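# Bend a rod into an upright arch between board sockets

## Task

Curve the rod into a standing arch so that each of its two ends sits in a different socket on the board.

## Robot and tools

Robot: two arms, left_arm and right_arm, each with a two-finger gripper and a wrist camera. Base positions in the scene frame: left_arm at (-0.023, +0.225, 0) m, quat_wxyz (+1.000, 0, 0, -0.008); right_arm at (+0.010, -0.343, 0) m, quat_wxyz (+1.000, 0, 0, -0.009). A two-camera stand is fixed behind the arms. Loose objects may get a brief random nudge now and then.

Frames: the scene frame has its origin at table-top height, midway between the nominal bases, with +z up and +x pointing out over the table; left_arm is on the +y side (not necessarily the left of an image). Fixed cameras and the table use the scene frame. Each arm reports its hand pose, targets, velocities and wrist camera pose in its own base frame. Motion offsets are taken along the current Hand target's own axes. Gripper axes: fingers point along +z and open and close along y. end_effector_position is the spot between the pads, roughly 1 cm short of the fingertips. Reported positions and orientations can be off by a few cm, more at long reach.

execute_actions(actions, cameras): actions is a list of actions; each action is a table of up to 15 rows, one row per 1/30 s step. A shorter table repeats its final row to fill 15 steps. Every row is one flat list of 14 numbers, each in [-1, 1], covering both arms even if one is idle: left_arm dx, dy, dz, rx, ry, rz, opening, then right_arm in the same order. dx to rz are an offset (not a pose) from that arm's Hand target as it stood when the action began; every row counts from that same start, not from the row before, and sending the same offset again moves further. Scale: 1.0 equals 0.6 m for dx, dy, dz and 180 degrees for rotation; rx, ry, rz form a single rotation vector. Opening is absolute: +1 fully open (0.094 m), -1 closed. Six zeros re-request the current Hand target. cameras: list of names, ["all"], or []; images come by default only with an empty actions list, which also shows the scene number.

move(target, speed, blend, opening_speed, grip_force, blocking, cameras): target is one 14-number row in the same layout, scale and frame as above, or a list of up to 15 such rows visited in order; all rows are offsets from the Hand targets at the move's start, not from the previous row. Paths are straight, finish together, take at least 0.5 s and are cut off at 10 s. speed: m/s, 0.002 to 2.9 (default 0.25), rotation capped at twice that in rad/s; one value or one per target. blend: corner rounding radius in m (0 means stop at each target). opening_speed: rate on the -1..+1 scale per second, at least 0.2; use it to close gently. grip_force: per-pad limit in newtons, 10 to 50, one value or one per arm; it persists, and low values close slowly. blocking=false returns early while the move continues. Moves do not avoid obstacles or the other arm, and the gripper lags and may overshoot, more when fast or when the arm is stretched. Keep paths away from an arm's own base, which can flip its shoulder posture.
The result adds a "move:" line: done, off_target, moving, held or fault, per arm where named; limits=paced means a pose was clipped, limits=held means steps were withheld. done means resting within 10 mm and 2 degrees; neither done nor off_target says anything about contact.

wait(seconds 0 to 10): lets time pass, arms keep their last commands. stop(): brakes a running move. zoom_image(camera, region [x0, y0, x1, y1] in pixels, at most 504 by 504): enlarges part of that camera's newest image; cameras are cam_head_left, cam_head_right, cam_low, cam_left_wrist, cam_right_wrist, all 504x504. finished_scene(scene: this scene's number, integer 1 to 3): ends the scene irreversibly; the arch must stand on its own afterward.

Result lines: end_effector_position (m) and end_effector_quat_wxyz per arm in its base frame; Hand target (last commanded pose after clipping, the origin for the next offsets); Tool commands (current opening commands; a 0 is a real command, so resend the present opening to keep a gripper as is); grip_measured (measured opening on the command scale; reads up to about 2.5 mm wide when empty and a few mm narrow on a squeezed part; the last Joint positions value is the opening in m); Joint positions; joint torques (drive output including gravity, wrapping at ±28 N m for joints 1 to 3); Joint velocities, possibly marked within noise; and for execute_actions, end_effector_position at sampled steps.

Behaviour to expect: each step, commanded orientation is limited to 40 degrees from the measured one. Friction and gravity leave grippers short, low or tilted, and tiny moves may go sideways or not at all; check pose after each move and correct tilt, and send any remaining gap as a fresh offset. Blocked arms keep pushing until you command the target back behind the gripper. Squeeze rises about 1 N per 0.001 below first touch, then jumps to the limit near 20 N; open well above grip_measured to release.

Avoid: dropping the rod or releasing it while it moves, anything leaving the table, striking fixed or heavy things, forceful pressing, arms or grippers touching each other (the clearance check does not protect grippers or wrist cameras), closing on the other arm's fingers, and strain on camera cables. Motor heat from holding, stretching or pushing: MOTOR HOT at 75 °C, fault fold at 90 °C, the arm collapses at 100 °C. Joint ranges (rad): waist -2.618 to 3.054, shoulder 0 to 3.142, elbow 0 to 3.142 (straight 2.901), wrist pitch and yaw -1.571 to 1.571, wrist roll -2.094 to 2.094.

Each tool is called after "Emit:" as a command line: name --argument value for each argument, lists and objects as JSON in quotes; but a table of rows of numbers goes row by row, as --pt "numbers of a row", without its own name.

## Session

Emit:
execute_actions --actions '[]' --cameras '["all"]'

Emit:
zoom_image --camera "cam_head_left" --region '[150, 220, 400, 400]'

Emit:
zoom_image --camera "cam_head_right" --region '[150, 220, 400, 400]'

Scene clock: 0.00 s.
left_arm: end_effector_position=(+0.3938, -0.0067, +0.1064) grip_measured=+1.000 end_effector_quat_wxyz=(+0.590, -0.018, +0.806, +0.038) | right_arm: end_effector_position=(+0.3982, -0.0312, +0.0827) grip_measured=+1.000 end_effector_quat_wxyz=(+0.555, +0.026, +0.831, -0.027)
Joint positions: left_arm=[-0.092 1.493 0.367 0.816 -0.171 -0.012 0.094] | right_arm=[-0.077 1.558 0.402 0.764 0.004 -0.016 0.094]
Joint velocities: within noise
Joint torques (N m): no reading
Heat: left arm: 29 °C; right arm: 33 °C.
Hand target: left_arm +0.3961, -0.0061, +0.1127; +0.598, -0.022, +0.801, +0.038 | right_arm +0.4014, -0.0306, +0.0902; +0.565, +0.023, +0.825, -0.027
Tool commands: left_gripper/opening=+1.0 right_gripper/opening=+1.0

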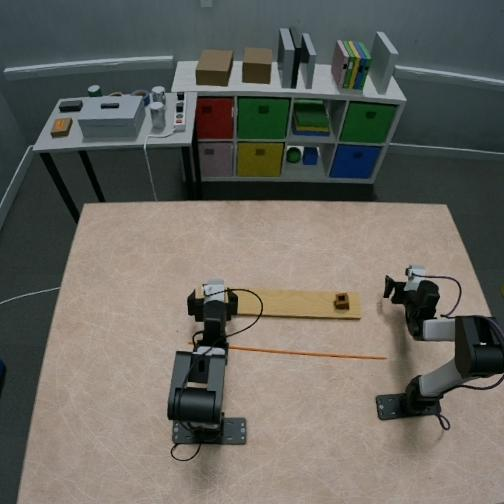

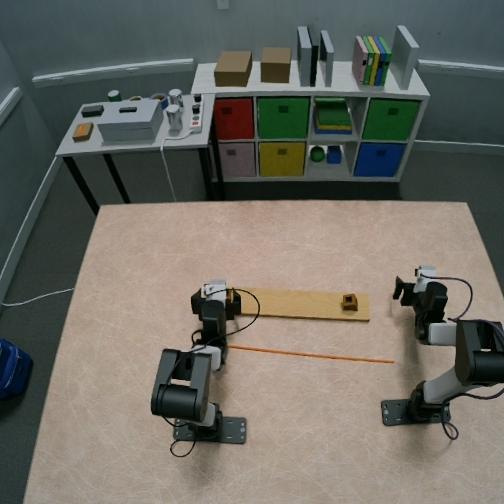

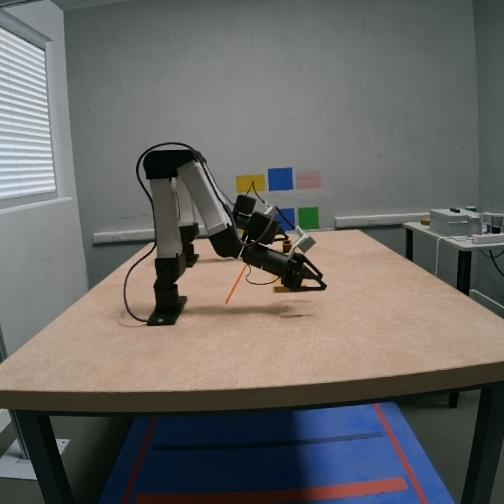

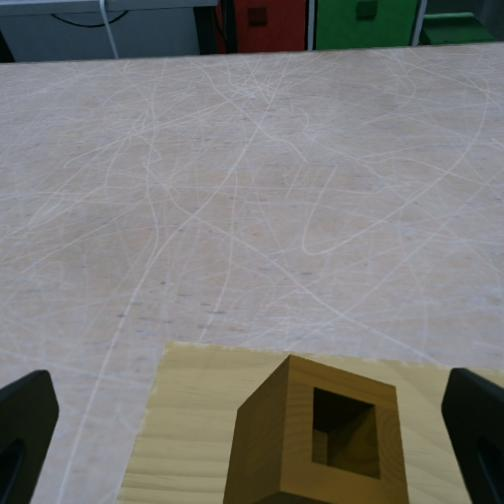

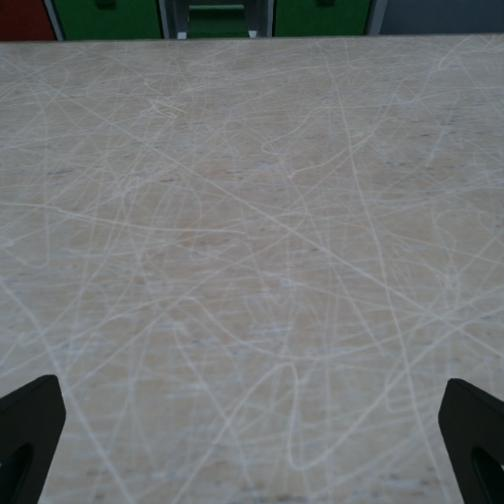

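Scaled by 2.016.

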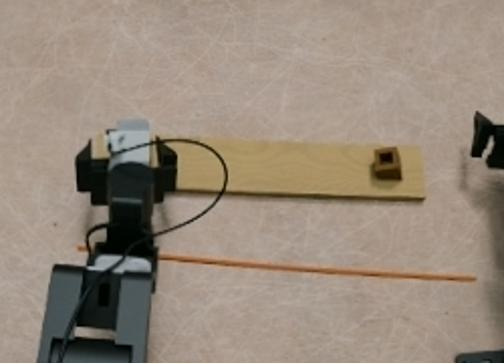

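Scaled by 2.016.

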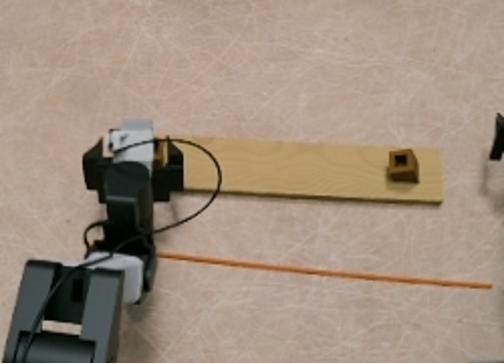

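Emit:
move --pt "-0.0457 0.0263 -0.1795 0.0259 0.4078 0.015 -0.2 -0.0498 0.1177 -0.246 -0.0183 0.3822 -0.0156 -0.2" --pt "0.0537 0.0307 -0.2205 0.3215 0.3221 0.5028 -0.2 0.0958 0.2162 -0.3955 -0.2605 0.3392 -0.4517 -0.2" --speed 0.35 --blend 0.03 --cameras '["cam_head_left", "cam_head_right", "cam_left_wrist", "cam_right_wrist"]'

Scene clock: 77.87 s.
left_arm: end_effector_position=(+0.2580, -0.0001, +0.1179) grip_measured=-0.197 end_effector_quat_wxyz=(-0.064, +0.732, +0.676, +0.050) | right_arm: end_effector_position=(+0.1666, +0.1161, +0.1168) grip_measured=-0.197 end_effector_quat_wxyz=(-0.082, -0.659, +0.745, -0.051)
Joint positions: left_arm=[-0.108 1.542 1.247 -1.307 -0.159 1.54 0.038] | right_arm=[0.7 1.458 1.158 -1.433 0.106 -0.74 0.038]
Joint torques (N m): left_arm=[-0.92 -6.86 6 0.25 -0.13 0.12] | right_arm=[0.03 -8.65 5.04 0.26 0.14 -0.11]
Heat: left arm: 33 °C; right arm: 37 °C.
Hand target: left_arm +0.2591, +0.0010, +0.1198; -0.059, +0.741, +0.666, +0.065 | right_arm +0.1687, +0.1158, +0.1197; -0.065, -0.667, +0.739, -0.059
Off the commanded pose: left_arm 0.002 m, 2 deg | right_arm 0.004 m, 2 deg.
move: done
Images, in order (width x height): cam_head_left 504x504, cam_head_right 504x504, cam_left_wrist 504x504, cam_right_wrist 504x504.

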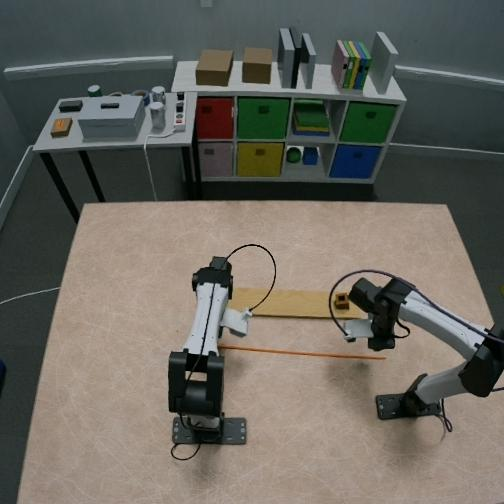

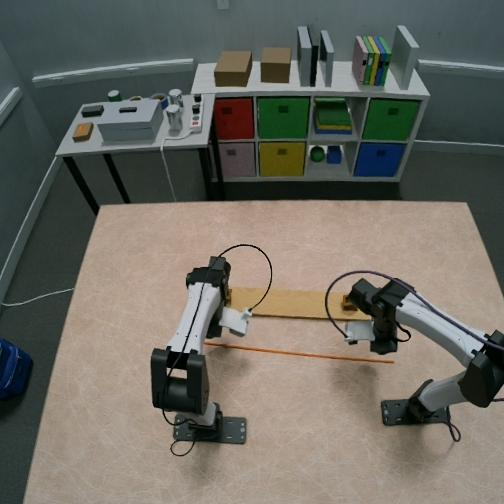

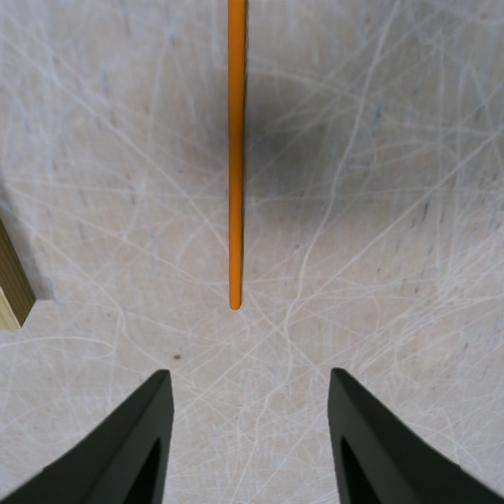

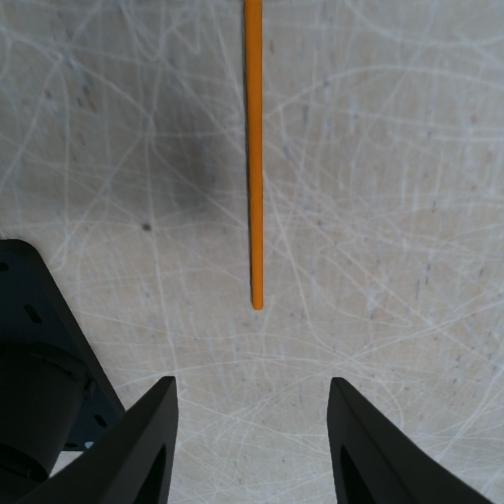

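Emit:
move --pt "-0.0347 0.008 0.1817 0 0 0.0087 -0.2 -0.0235 0.0028 0.181 0 0 -0.0046 -0.2" --pt "-0.0347 0.008 0.1817 0 0 0.0087 -1 -0.0235 0.0028 0.181 0 0 -0.0046 -1" --speed 0.15 --opening_speed 0.9 --cameras '["cam_low", "cam_left_wrist", "cam_right_wrist"]'

Scene clock: 104.30 s.
left_arm: end_effector_position=(+0.2687, +0.0008, +0.0188) grip_measured=-0.917 end_effector_quat_wxyz=(-0.052, +0.740, +0.667, +0.073) | right_arm: end_effector_position=(+0.1624, +0.1122, +0.0152) grip_measured=-0.914 end_effector_quat_wxyz=(-0.067, -0.669, +0.738, -0.052)
Joint positions: left_arm=[-0.113 1.635 0.93 -0.847 -0.179 1.563 0.004] | right_arm=[0.7 1.514 0.792 -0.979 0.108 -0.766 0.004]
Joint torques (N m): left_arm=[-1.02 -3.77 4.86 0.33 -0.03 0.11] | right_arm=[-0.96 -4.4 4.59 0.33 0.12 -0.11]
Heat: left arm: 31 °C; right arm: 33 °C.
Hand target: left_arm +0.2635, -0.0010, +0.0088; -0.060, +0.750, +0.656, +0.064 | right_arm +0.1665, +0.1109, +0.0104; -0.065, -0.673, +0.735, -0.058
Off the commanded pose: left_arm 0.011 m, 2 deg | right_arm 0.007 m, 1 deg.
move: off_target (left_arm); target 2's new opening was sent with left_arm's hand 0.016 m and 3 deg from that target
Images, in order (width x height): cam_low 504x504, cam_left_wrist 504x504, cam_right_wrist 504x504.

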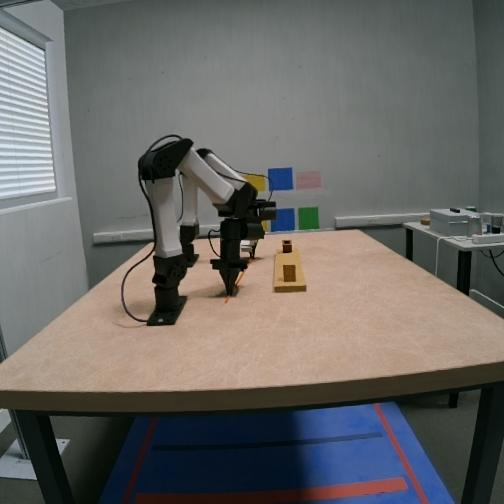

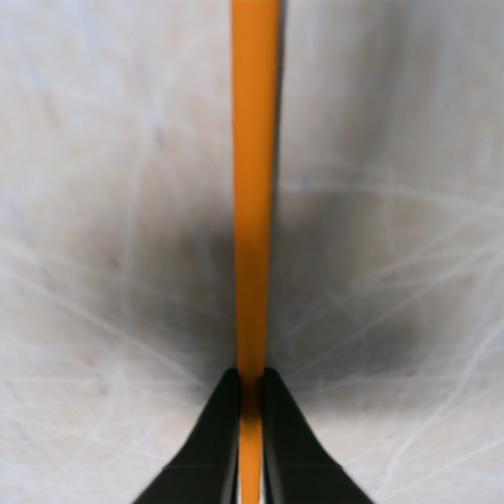

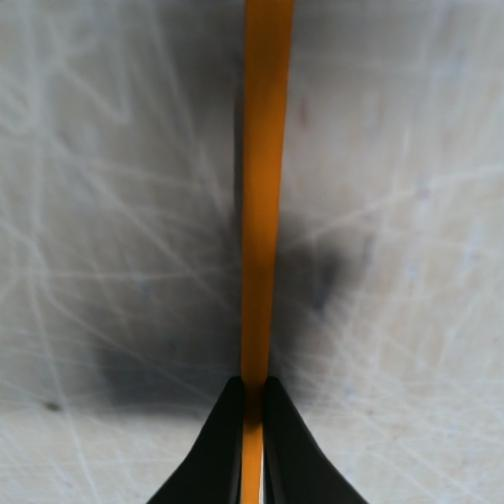

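Emit:
move --pt "0.0242 0.0025 -0.1333 0 0 0 -1 0.0225 -0.0047 -0.131 0 0 0 -1" --pt "0.0208 0.0192 -0.1848 -0.118 -0.1097 -0.043 -1 0.0127 -0.0213 -0.1835 0.118 -0.1097 0.043 -1" --pt "0.0108 0.0475 -0.246 -0.2209 -0.2105 -0.1275 -1 -0.0082 -0.053 -0.2465 0.2209 -0.2105 0.1275 -1" --speed 0.13 --blend 0.01 --cameras '["cam_head_left", "cam_low", "cam_left_wrist", "cam_right_wrist"]'

Scene clock: 172.13 s.
left_arm: end_effector_position=(+0.2900, -0.0127, +0.1499) grip_measured=-0.917 end_effector_quat_wxyz=(+0.383, +0.577, +0.717, +0.072) | right_arm: end_effector_position=(+0.1927, +0.1201, +0.1437) grip_measured=-0.914 end_effector_quat_wxyz=(+0.366, -0.506, +0.771, -0.124)
Joint positions: left_arm=[0.251 1.052 0.761 -0.631 0.507 1.433 0.004] | right_arm=[0.887 0.705 0.618 -0.799 0.436 -0.432 0.004]
Joint torques (N m): left_arm=[-0.2 -3.1 7.05 1.65 1.07 -0.56] | right_arm=[0.66 -1.05 6.58 2.47 0.05 0.25]
Heat: left arm: 30 °C; right arm: 32 °C.
Hand target: left_arm +0.2901, -0.0240, +0.1551; +0.416, +0.565, +0.711, +0.047 | right_arm +0.2012, +0.1386, +0.1549; +0.409, -0.484, +0.768, -0.094
Off the commanded pose: left_arm 0.012 m, 5 deg | right_arm 0.023 m, 7 deg.
move: off_target (left_arm, right_arm)
Images, in order (width x height): cam_head_left 504x504, cam_low 504x504, cam_left_wrist 504x504, cam_right_wrist 504x504.

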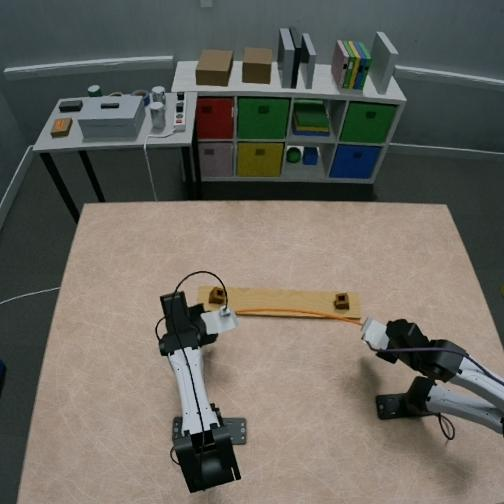

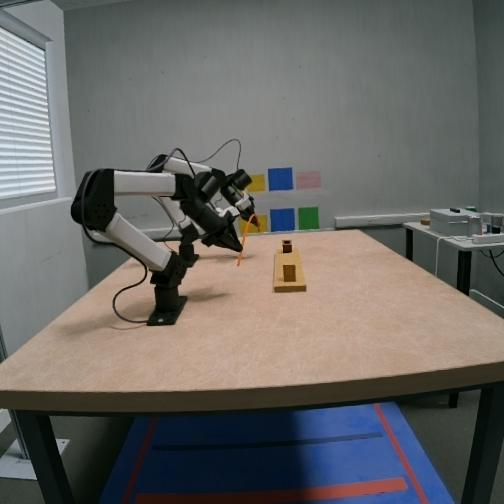

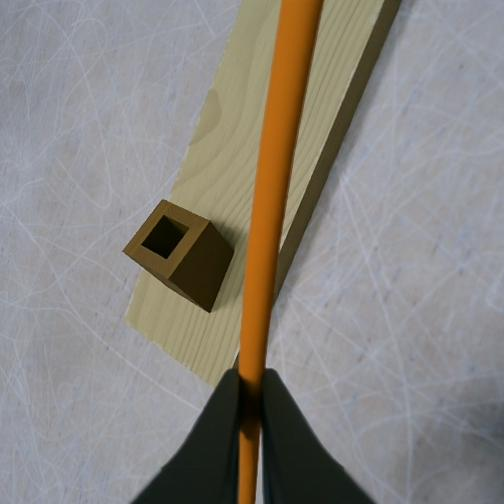

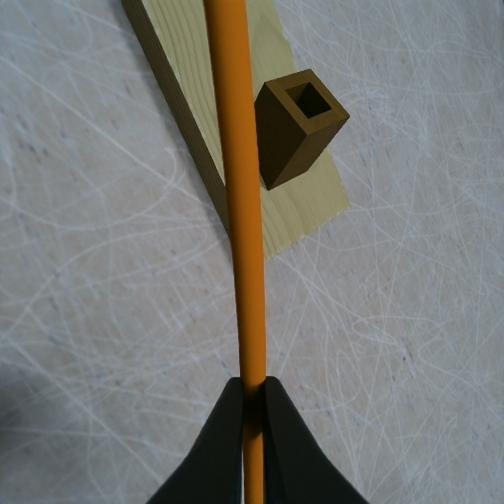

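Emit:
move --pt "-0.0563 0.039 0.0022 -0.1057 -0.0623 -0.113 -1 -0.0665 -0.0347 0.0065 0.1057 -0.0623 0.113 -1" --pt "-0.1157 0.0757 0.0047 -0.1993 -0.0872 -0.2491 -1 -0.1238 -0.057 0.034 0.1993 -0.0872 0.2491 -1" --speed 0.13 --blend 0.01 --cameras '["cam_head_left", "cam_head_right", "cam_low", "cam_left_wrist", "cam_right_wrist"]'

Emit:
zoom_image --camera "cam_head_left" --region '[180, 220, 370, 350]'

Emit:
zoom_image --camera "cam_low" --region '[220, 170, 330, 300]'

Scene clock: 205.93 s.
left_arm: end_effector_position=(+0.3234, -0.0564, +0.2002) grip_measured=-0.917 end_effector_quat_wxyz=(+0.606, +0.134, +0.781, +0.067) | right_arm: end_effector_position=(+0.2483, +0.1663, +0.1831) grip_measured=-0.914 end_effector_quat_wxyz=(+0.608, -0.077, +0.773, -0.168)
Joint positions: left_arm=[-0.29 0.834 0.414 0.155 -0.222 0.22 0.004] | right_arm=[1.18 1.188 0.59 -0.166 1.269 0.372 0.004]
Joint torques (N m): left_arm=[-1.84 -0.69 8.62 3.03 0.21 -0.96] | right_arm=[0.99 -3.21 10.29 2.37 0.32 0.5]
Heat: left arm: 30 °C; right arm: 41 °C.
Hand target: left_arm +0.3276, -0.0675, +0.2150; +0.641, +0.107, +0.760, +0.024 | right_arm +0.2533, +0.1871, +0.2003; +0.636, -0.022, +0.766, -0.095
Off the commanded pose: left_arm 0.019 m, 7 deg | right_arm 0.027 m, 11 deg.
move: off_target (left_arm, right_arm)

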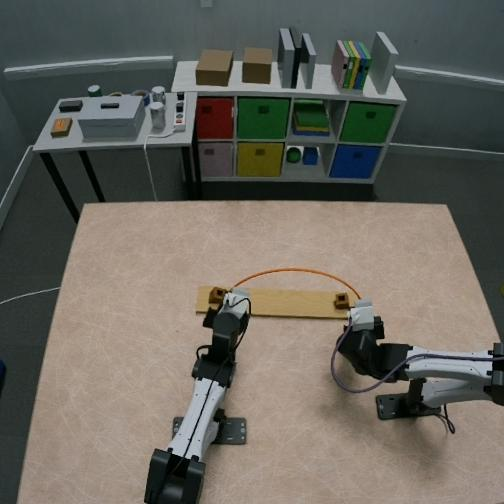

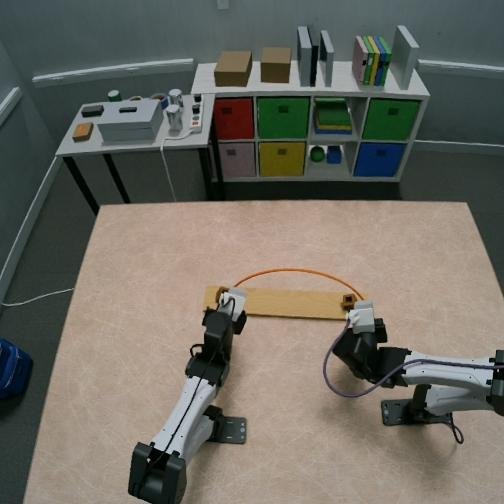

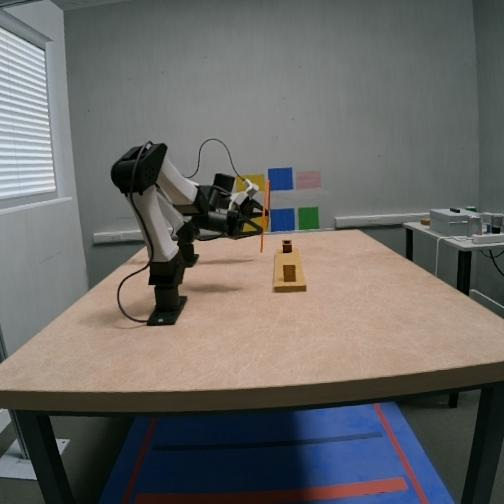

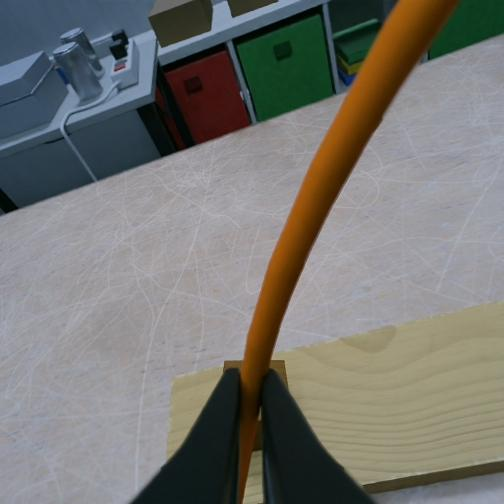

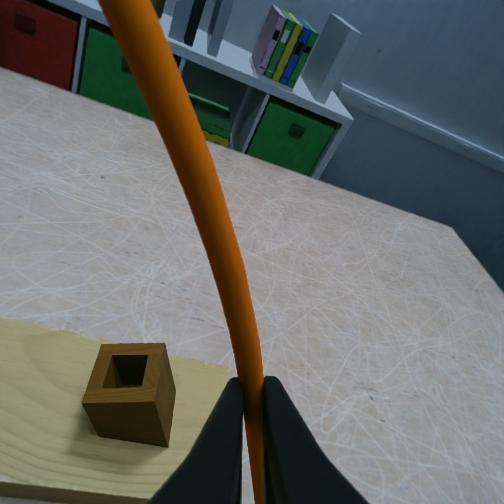

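Scaled by 2.653.

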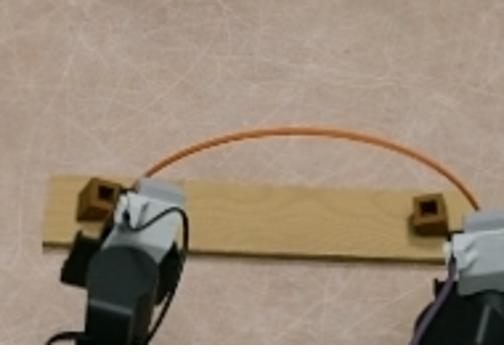

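Scaled by 3.877.

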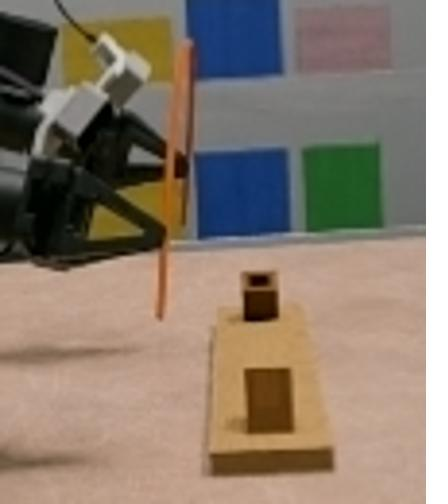

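Emit:
move --target '[0.0088, 0.0327, 0.0777, 0, -0.0444, -0.0333, -1, 0.0018, 0.0527, 0.084, 0, -0.0444, 0.0556, -1]' --speed 0.1 --cameras '["cam_head_left", "cam_head_right", "cam_low", "cam_left_wrist", "cam_right_wrist"]'

Emit:
zoom_image --camera "cam_low" --region '[240, 180, 320, 300]'

Emit:
zoom_image --camera "cam_head_left" --region '[180, 240, 370, 330]'

Emit:
zoom_image --camera "cam_head_right" --region '[190, 240, 380, 330]'

Scene clock: 272.90 s.
left_arm: end_effector_position=(+0.3759, -0.0433, +0.1979) grip_measured=-0.917 end_effector_quat_wxyz=(+0.672, +0.086, +0.735, +0.035) | right_arm: end_effector_position=(+0.3005, +0.2011, +0.1757) grip_measured=-0.914 end_effector_quat_wxyz=(+0.668, +0.009, +0.738, -0.101)
Joint positions: left_arm=[-0.157 1.18 0.37 0.714 -0.092 0.16 0.004] | right_arm=[1.057 1.507 0.54 0.715 1.209 0.098 0.004]
Joint torques (N m): left_arm=[-0.23 -2.11 7.06 2.9 0.53 -1.04] | right_arm=[-0.81 -5.46 5.72 2.8 -0.32 0.26]
Heat: left arm: 40 °C; right arm: 43 °C.
Hand target: left_arm +0.3750, -0.0519, +0.2051; +0.693, +0.068, +0.718, -0.017 | right_arm +0.3051, +0.2121, +0.1848; +0.693, +0.038, +0.719, -0.037
Off the commanded pose: left_arm 0.011 m, 7 deg | right_arm 0.015 m, 9 deg.
move: off_target (left_arm, right_arm)

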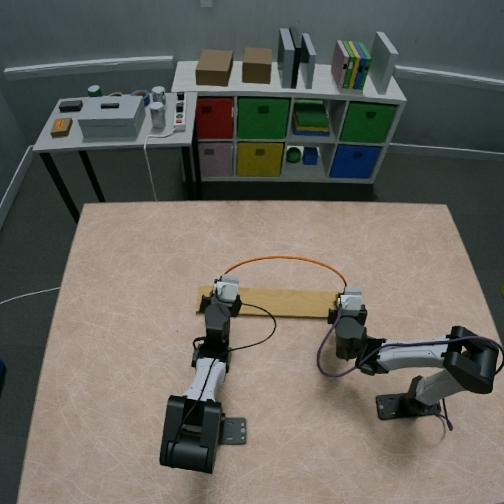

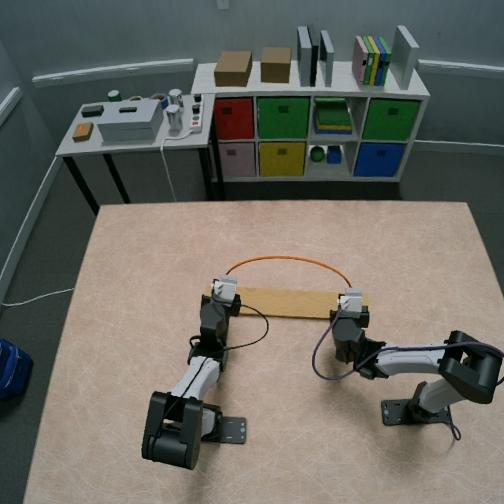

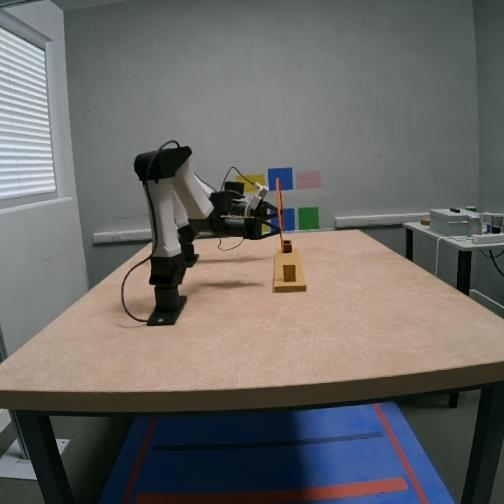

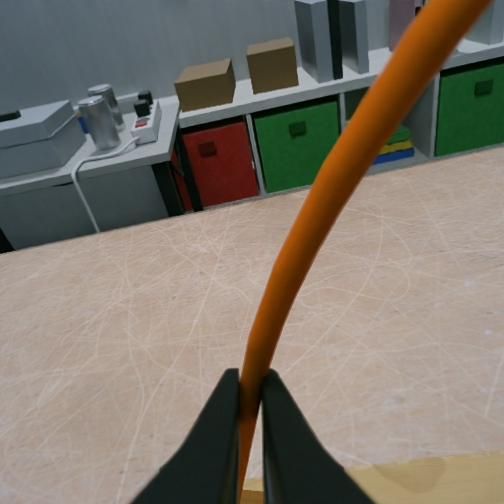

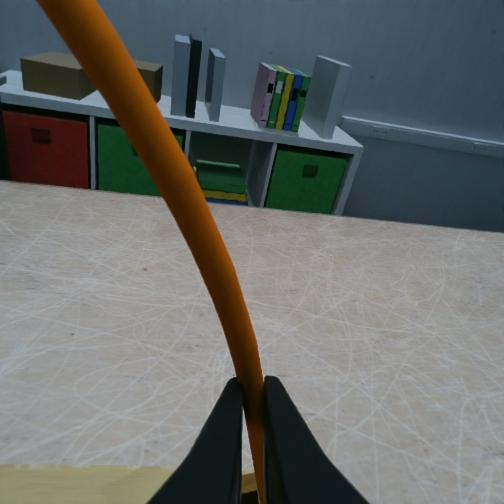

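Scaled by 4.200.

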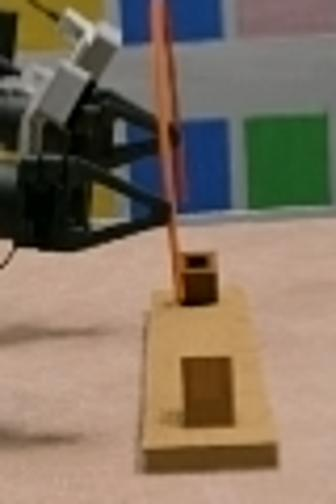

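Scaled by 2.653.

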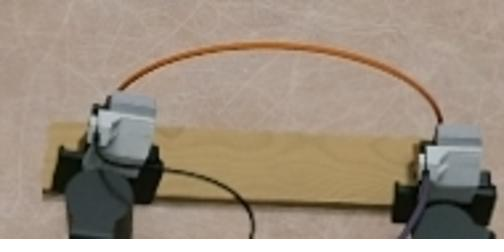

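Scaled by 2.653.

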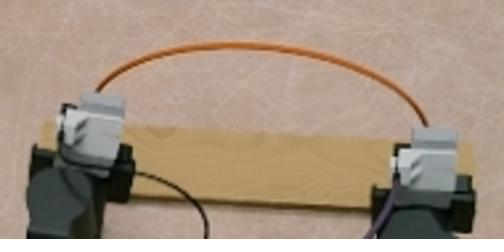

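Emit:
move --target '[0.0502, 0.0123, 0.022, 0, 0, 0, -1, 0.049, 0.0027, 0.0267, 0, 0, 0, -1]' --speed 0.1 --cameras '["cam_head_left", "cam_head_right", "cam_low", "cam_left_wrist", "cam_right_wrist"]'

Emit:
zoom_image --camera "cam_low" --region '[260, 200, 320, 290]'

Emit:
zoom_image --camera "cam_head_left" --region '[195, 260, 245, 310]'

Emit:
zoom_image --camera "cam_head_right" --region '[325, 265, 375, 315]'

Emit:
zoom_image --camera "cam_left_wrist" --region '[180, 404, 340, 504]'

Emit:
zoom_image --camera "cam_right_wrist" --region '[170, 404, 330, 504]'

Scene clock: 296.67 s.
left_arm: end_effector_position=(+0.3896, -0.0373, +0.1673) grip_measured=-0.917 end_effector_quat_wxyz=(+0.672, +0.087, +0.735, +0.030) | right_arm: end_effector_position=(+0.3157, +0.2043, +0.1445) grip_measured=-0.914 end_effector_quat_wxyz=(+0.667, +0.005, +0.739, -0.096)
Joint positions: left_arm=[-0.113 1.379 0.334 0.951 -0.039 0.16 0.004] | right_arm=[1.01 1.666 0.514 0.927 1.151 0.07 0.004]
Joint torques (N m): left_arm=[-0.02 -2.85 6.13 2.85 0.5 -1.01] | right_arm=[-1.07 -6.26 4.94 2.84 -0.24 0.29]
Heat: left arm: 43 °C; right arm: 44 °C.
Hand target: left_arm +0.3881, -0.0439, +0.1750; +0.693, +0.068, +0.718, -0.017 | right_arm +0.3202, +0.2120, +0.1549; +0.693, +0.038, +0.719, -0.037
Off the commanded pose: left_arm 0.010 m, 7 deg | right_arm 0.014 m, 9 deg.
move: off_target (left_arm, right_arm)

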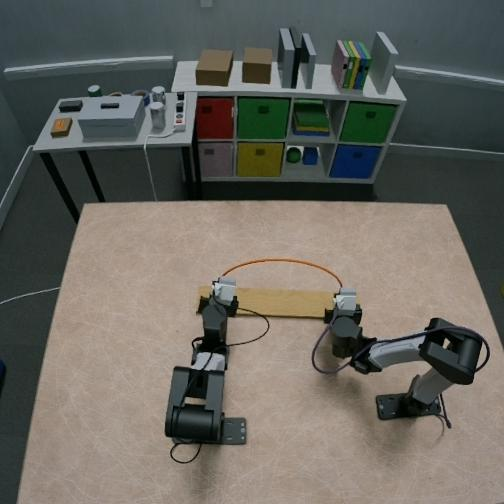

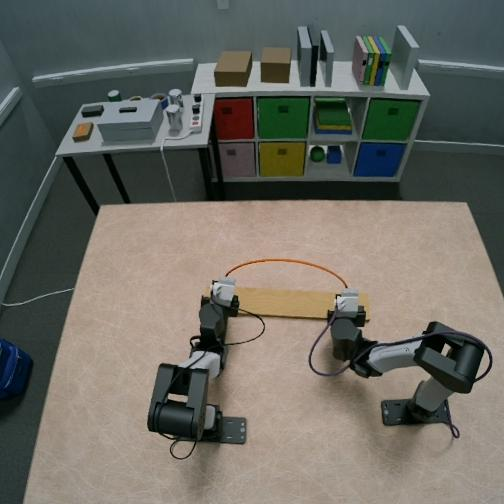

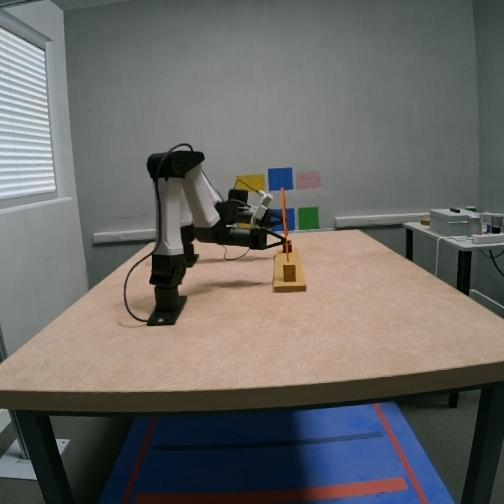

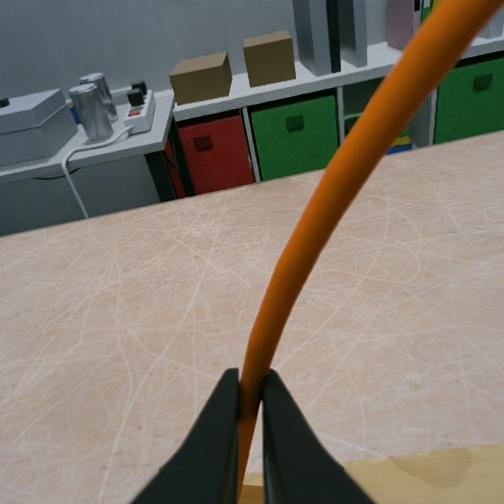

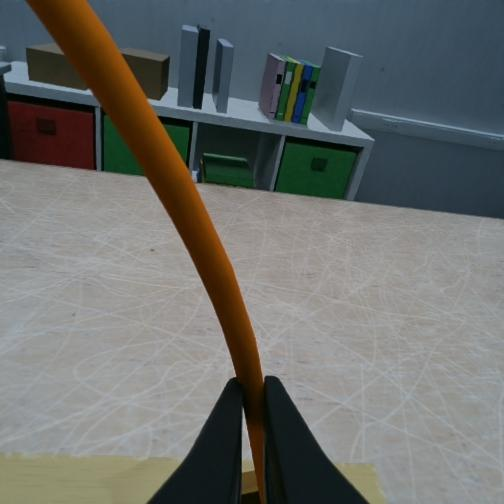

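Scaled by 5.600.

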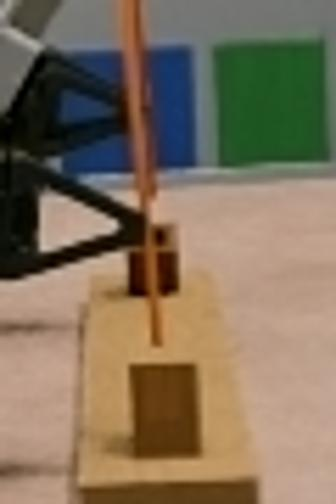

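Scaled by 10.080.

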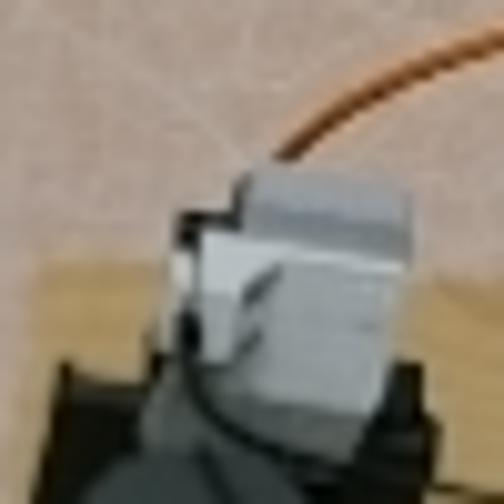

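Scaled by 10.080.

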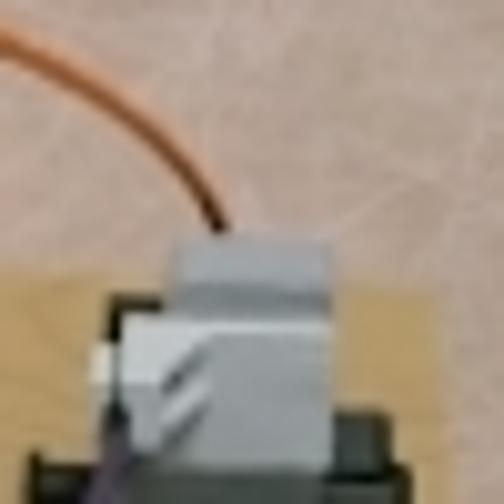

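Scaled by 3.150.

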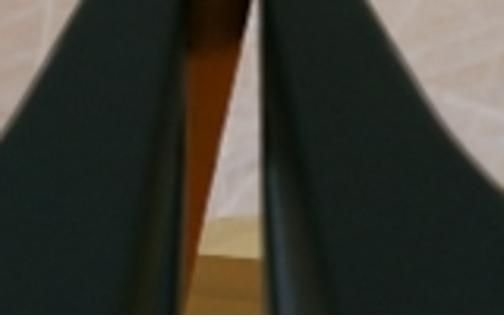

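Scaled by 3.150.

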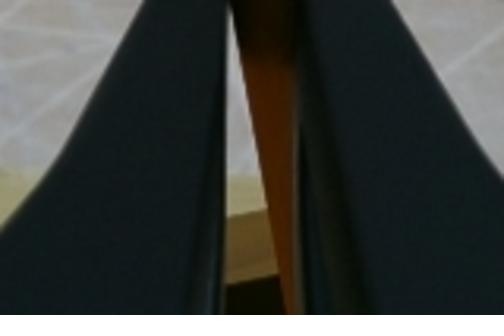

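Emit:
move --target '[0.0332, -0.0023, 0.0013, 0, 0, 0, -1, 0.0331, 0.0005, 0.0062, 0, 0, 0, -1]' --speed 0.08 --cameras '["cam_head_left", "cam_head_right", "cam_low", "cam_left_wrist", "cam_right_wrist"]'

Emit:
zoom_image --camera "cam_low" --region '[260, 200, 320, 290]'

Emit:
zoom_image --camera "cam_head_left" --region '[195, 260, 245, 310]'

Emit:
zoom_image --camera "cam_head_right" --region '[325, 265, 375, 315]'

Emit:
zoom_image --camera "cam_left_wrist" --region '[180, 404, 340, 504]'

Emit:
zoom_image --camera "cam_right_wrist" --region '[170, 404, 330, 504]'

Scene clock: 322.47 s.
left_arm: end_effector_position=(+0.3904, -0.0379, +0.1491) grip_measured=-0.917 end_effector_quat_wxyz=(+0.675, +0.088, +0.732, +0.029) | right_arm: end_effector_position=(+0.3191, +0.2043, +0.1245) grip_measured=-0.914 end_effector_quat_wxyz=(+0.668, +0.006, +0.738, -0.096)
Joint positions: left_arm=[-0.113 1.495 0.297 1.112 -0.036 0.16 0.004] | right_arm=[1 1.767 0.497 1.052 1.142 0.064 0.004]
Joint torques (N m): left_arm=[-0.08 -3.15 5.33 2.8 0.45 -1.04] | right_arm=[-0.96 -6.6 4.4 2.83 -0.25 0.29]
Heat: left arm: 44 °C; right arm: 50 °C.
Hand target: left_arm +0.3881, -0.0439, +0.1553; +0.693, +0.068, +0.717, -0.017 | right_arm +0.3231, +0.2120, +0.1350; +0.693, +0.038, +0.719, -0.037
Off the commanded pose: left_arm 0.009 m, 6 deg | right_arm 0.014 m, 8 deg.
move: off_target (left_arm, right_arm)

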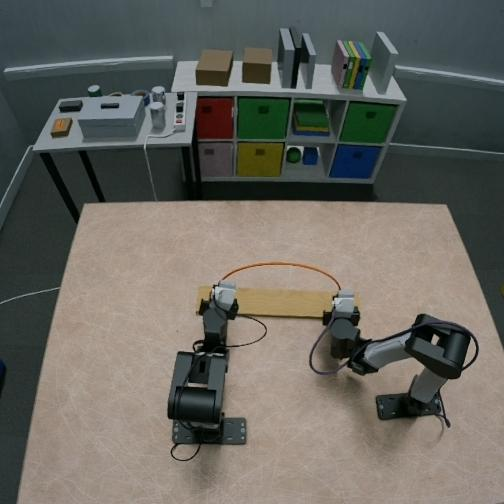

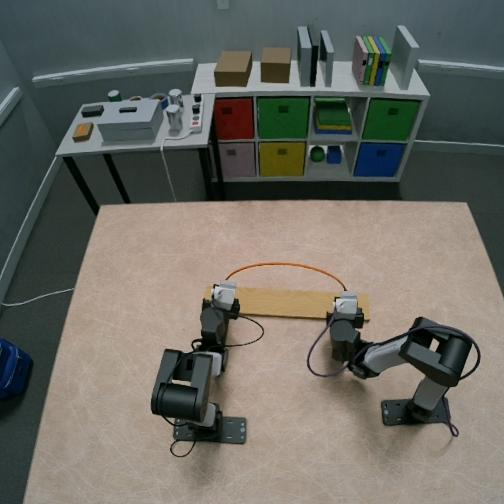

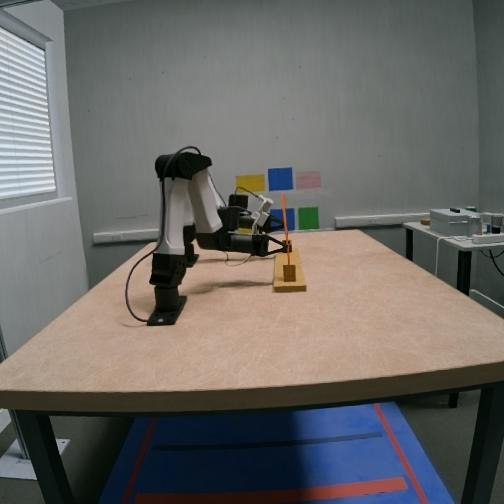

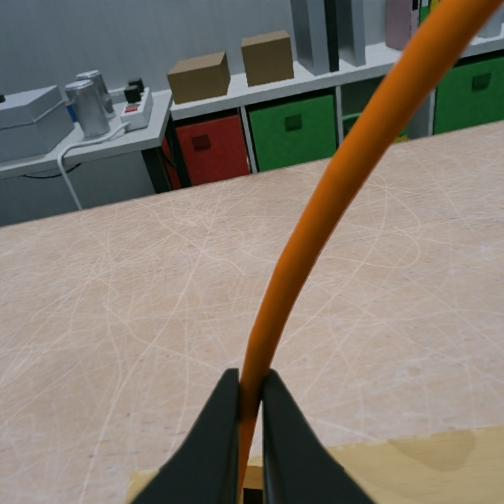

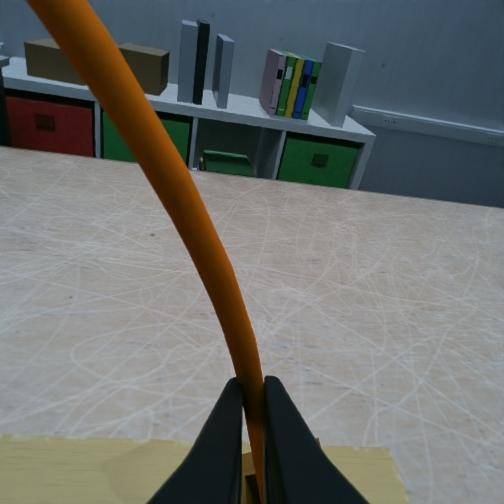

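Scaled by 5.600.

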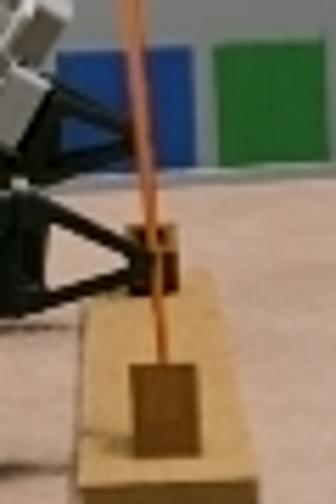

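Scaled by 10.080.

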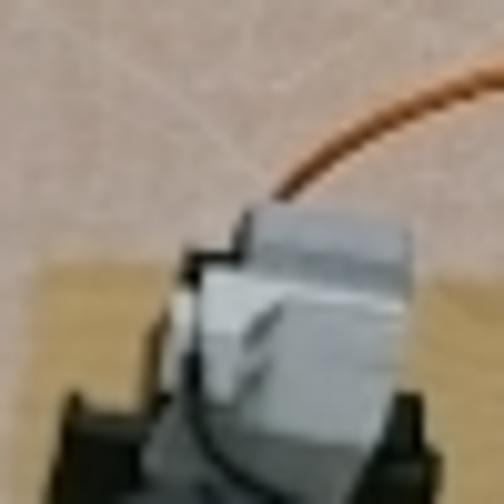

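Scaled by 10.080.

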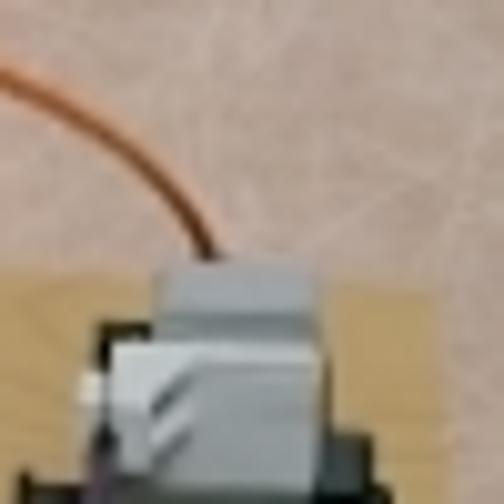

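Scaled by 3.150.

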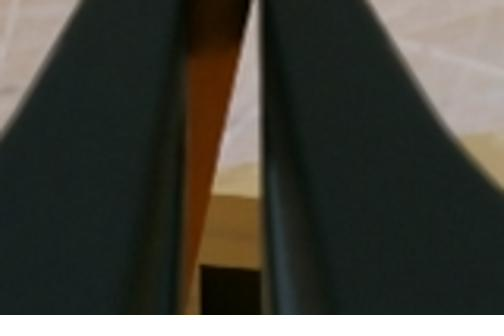

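Scaled by 3.150.

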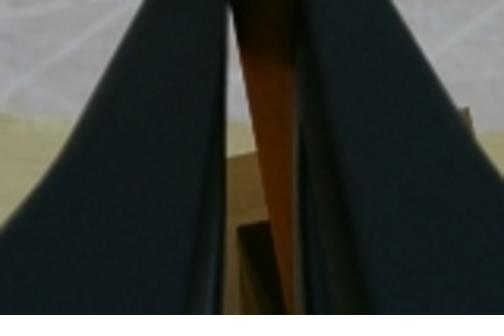

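Emit:
move --target '[-0.0017, -0.0231, 0.0028, 0, 0, 0, -1, 0, 0, 0, 0, 0, 0, -1]' --speed 0.08 --cameras '["cam_head_left", "cam_low", "cam_left_wrist", "cam_right_wrist"]'

Emit:
zoom_image --camera "cam_left_wrist" --region '[180, 404, 340, 504]'

Emit:
zoom_image --camera "cam_low" --region '[260, 200, 320, 290]'

Emit:
zoom_image --camera "cam_right_wrist" --region '[170, 404, 330, 504]'

Scene clock: 357.50 s.
left_arm: end_effector_position=(+0.3896, -0.0469, +0.1451) grip_measured=-0.917 end_effector_quat_wxyz=(+0.672, +0.088, +0.735, +0.028) | right_arm: end_effector_position=(+0.3201, +0.2034, +0.1262) grip_measured=-0.914 end_effector_quat_wxyz=(+0.670, +0.010, +0.736, -0.094)
Joint positions: left_arm=[-0.152 1.506 0.297 1.112 -0.073 0.154 0.004] | right_arm=[0.996 1.767 0.497 1.065 1.142 0.062 0.004]
Joint torques (N m): left_arm=[-1.95 -3.19 5.85 2.82 0.24 -1.01] | right_arm=[-0.62 -6.17 4.31 2.83 -0.27 0.27]
Heat: left arm: 48 °C; right arm: 48 °C.
Hand target: left_arm +0.3882, -0.0579, +0.1551; +0.693, +0.068, +0.718, -0.017 | right_arm +0.3232, +0.2119, +0.1350; +0.693, +0.038, +0.719, -0.037
Off the commanded pose: left_arm 0.015 m, 6 deg | right_arm 0.013 m, 8 deg.
move: off_target (left_arm, right_arm)
Images, in order (width x height): cam_head_left 504x504, cam_low 504x504, cam_left_wrist 504x504, cam_right_wrist 504x504.

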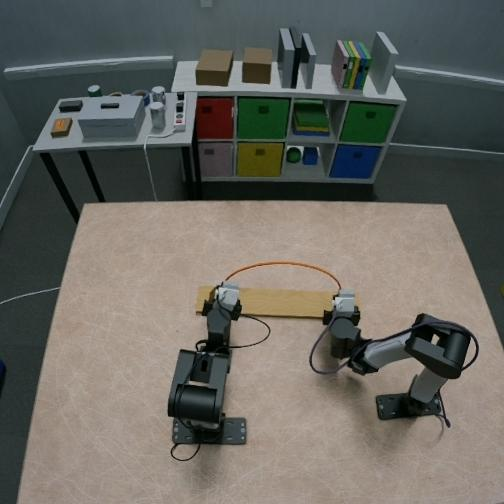

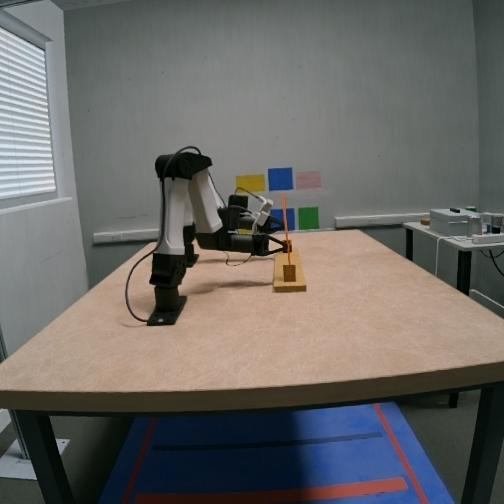

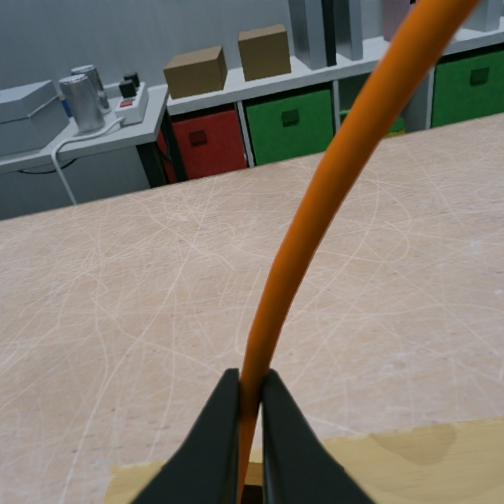

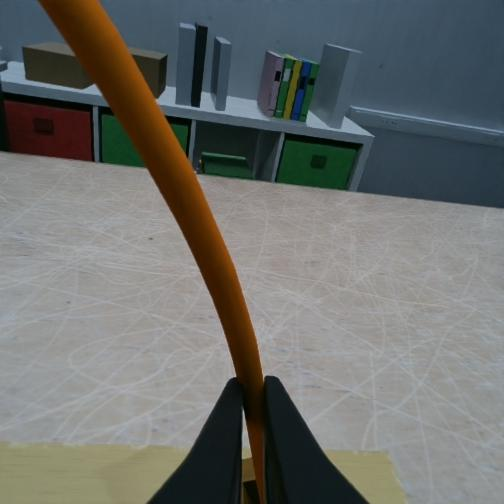

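Scaled by 3.150.

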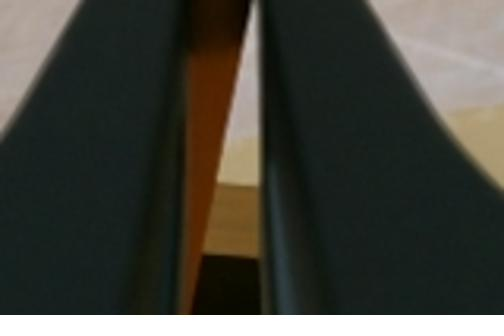

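Scaled by 5.600.

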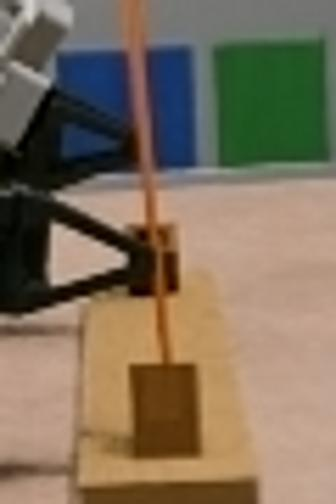

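Scaled by 3.150.

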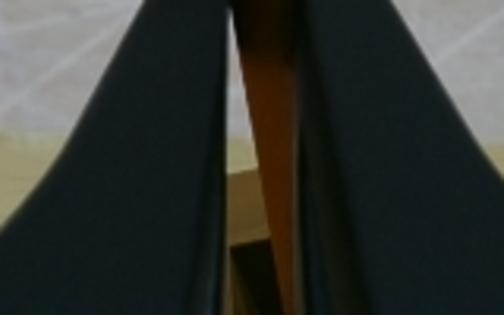

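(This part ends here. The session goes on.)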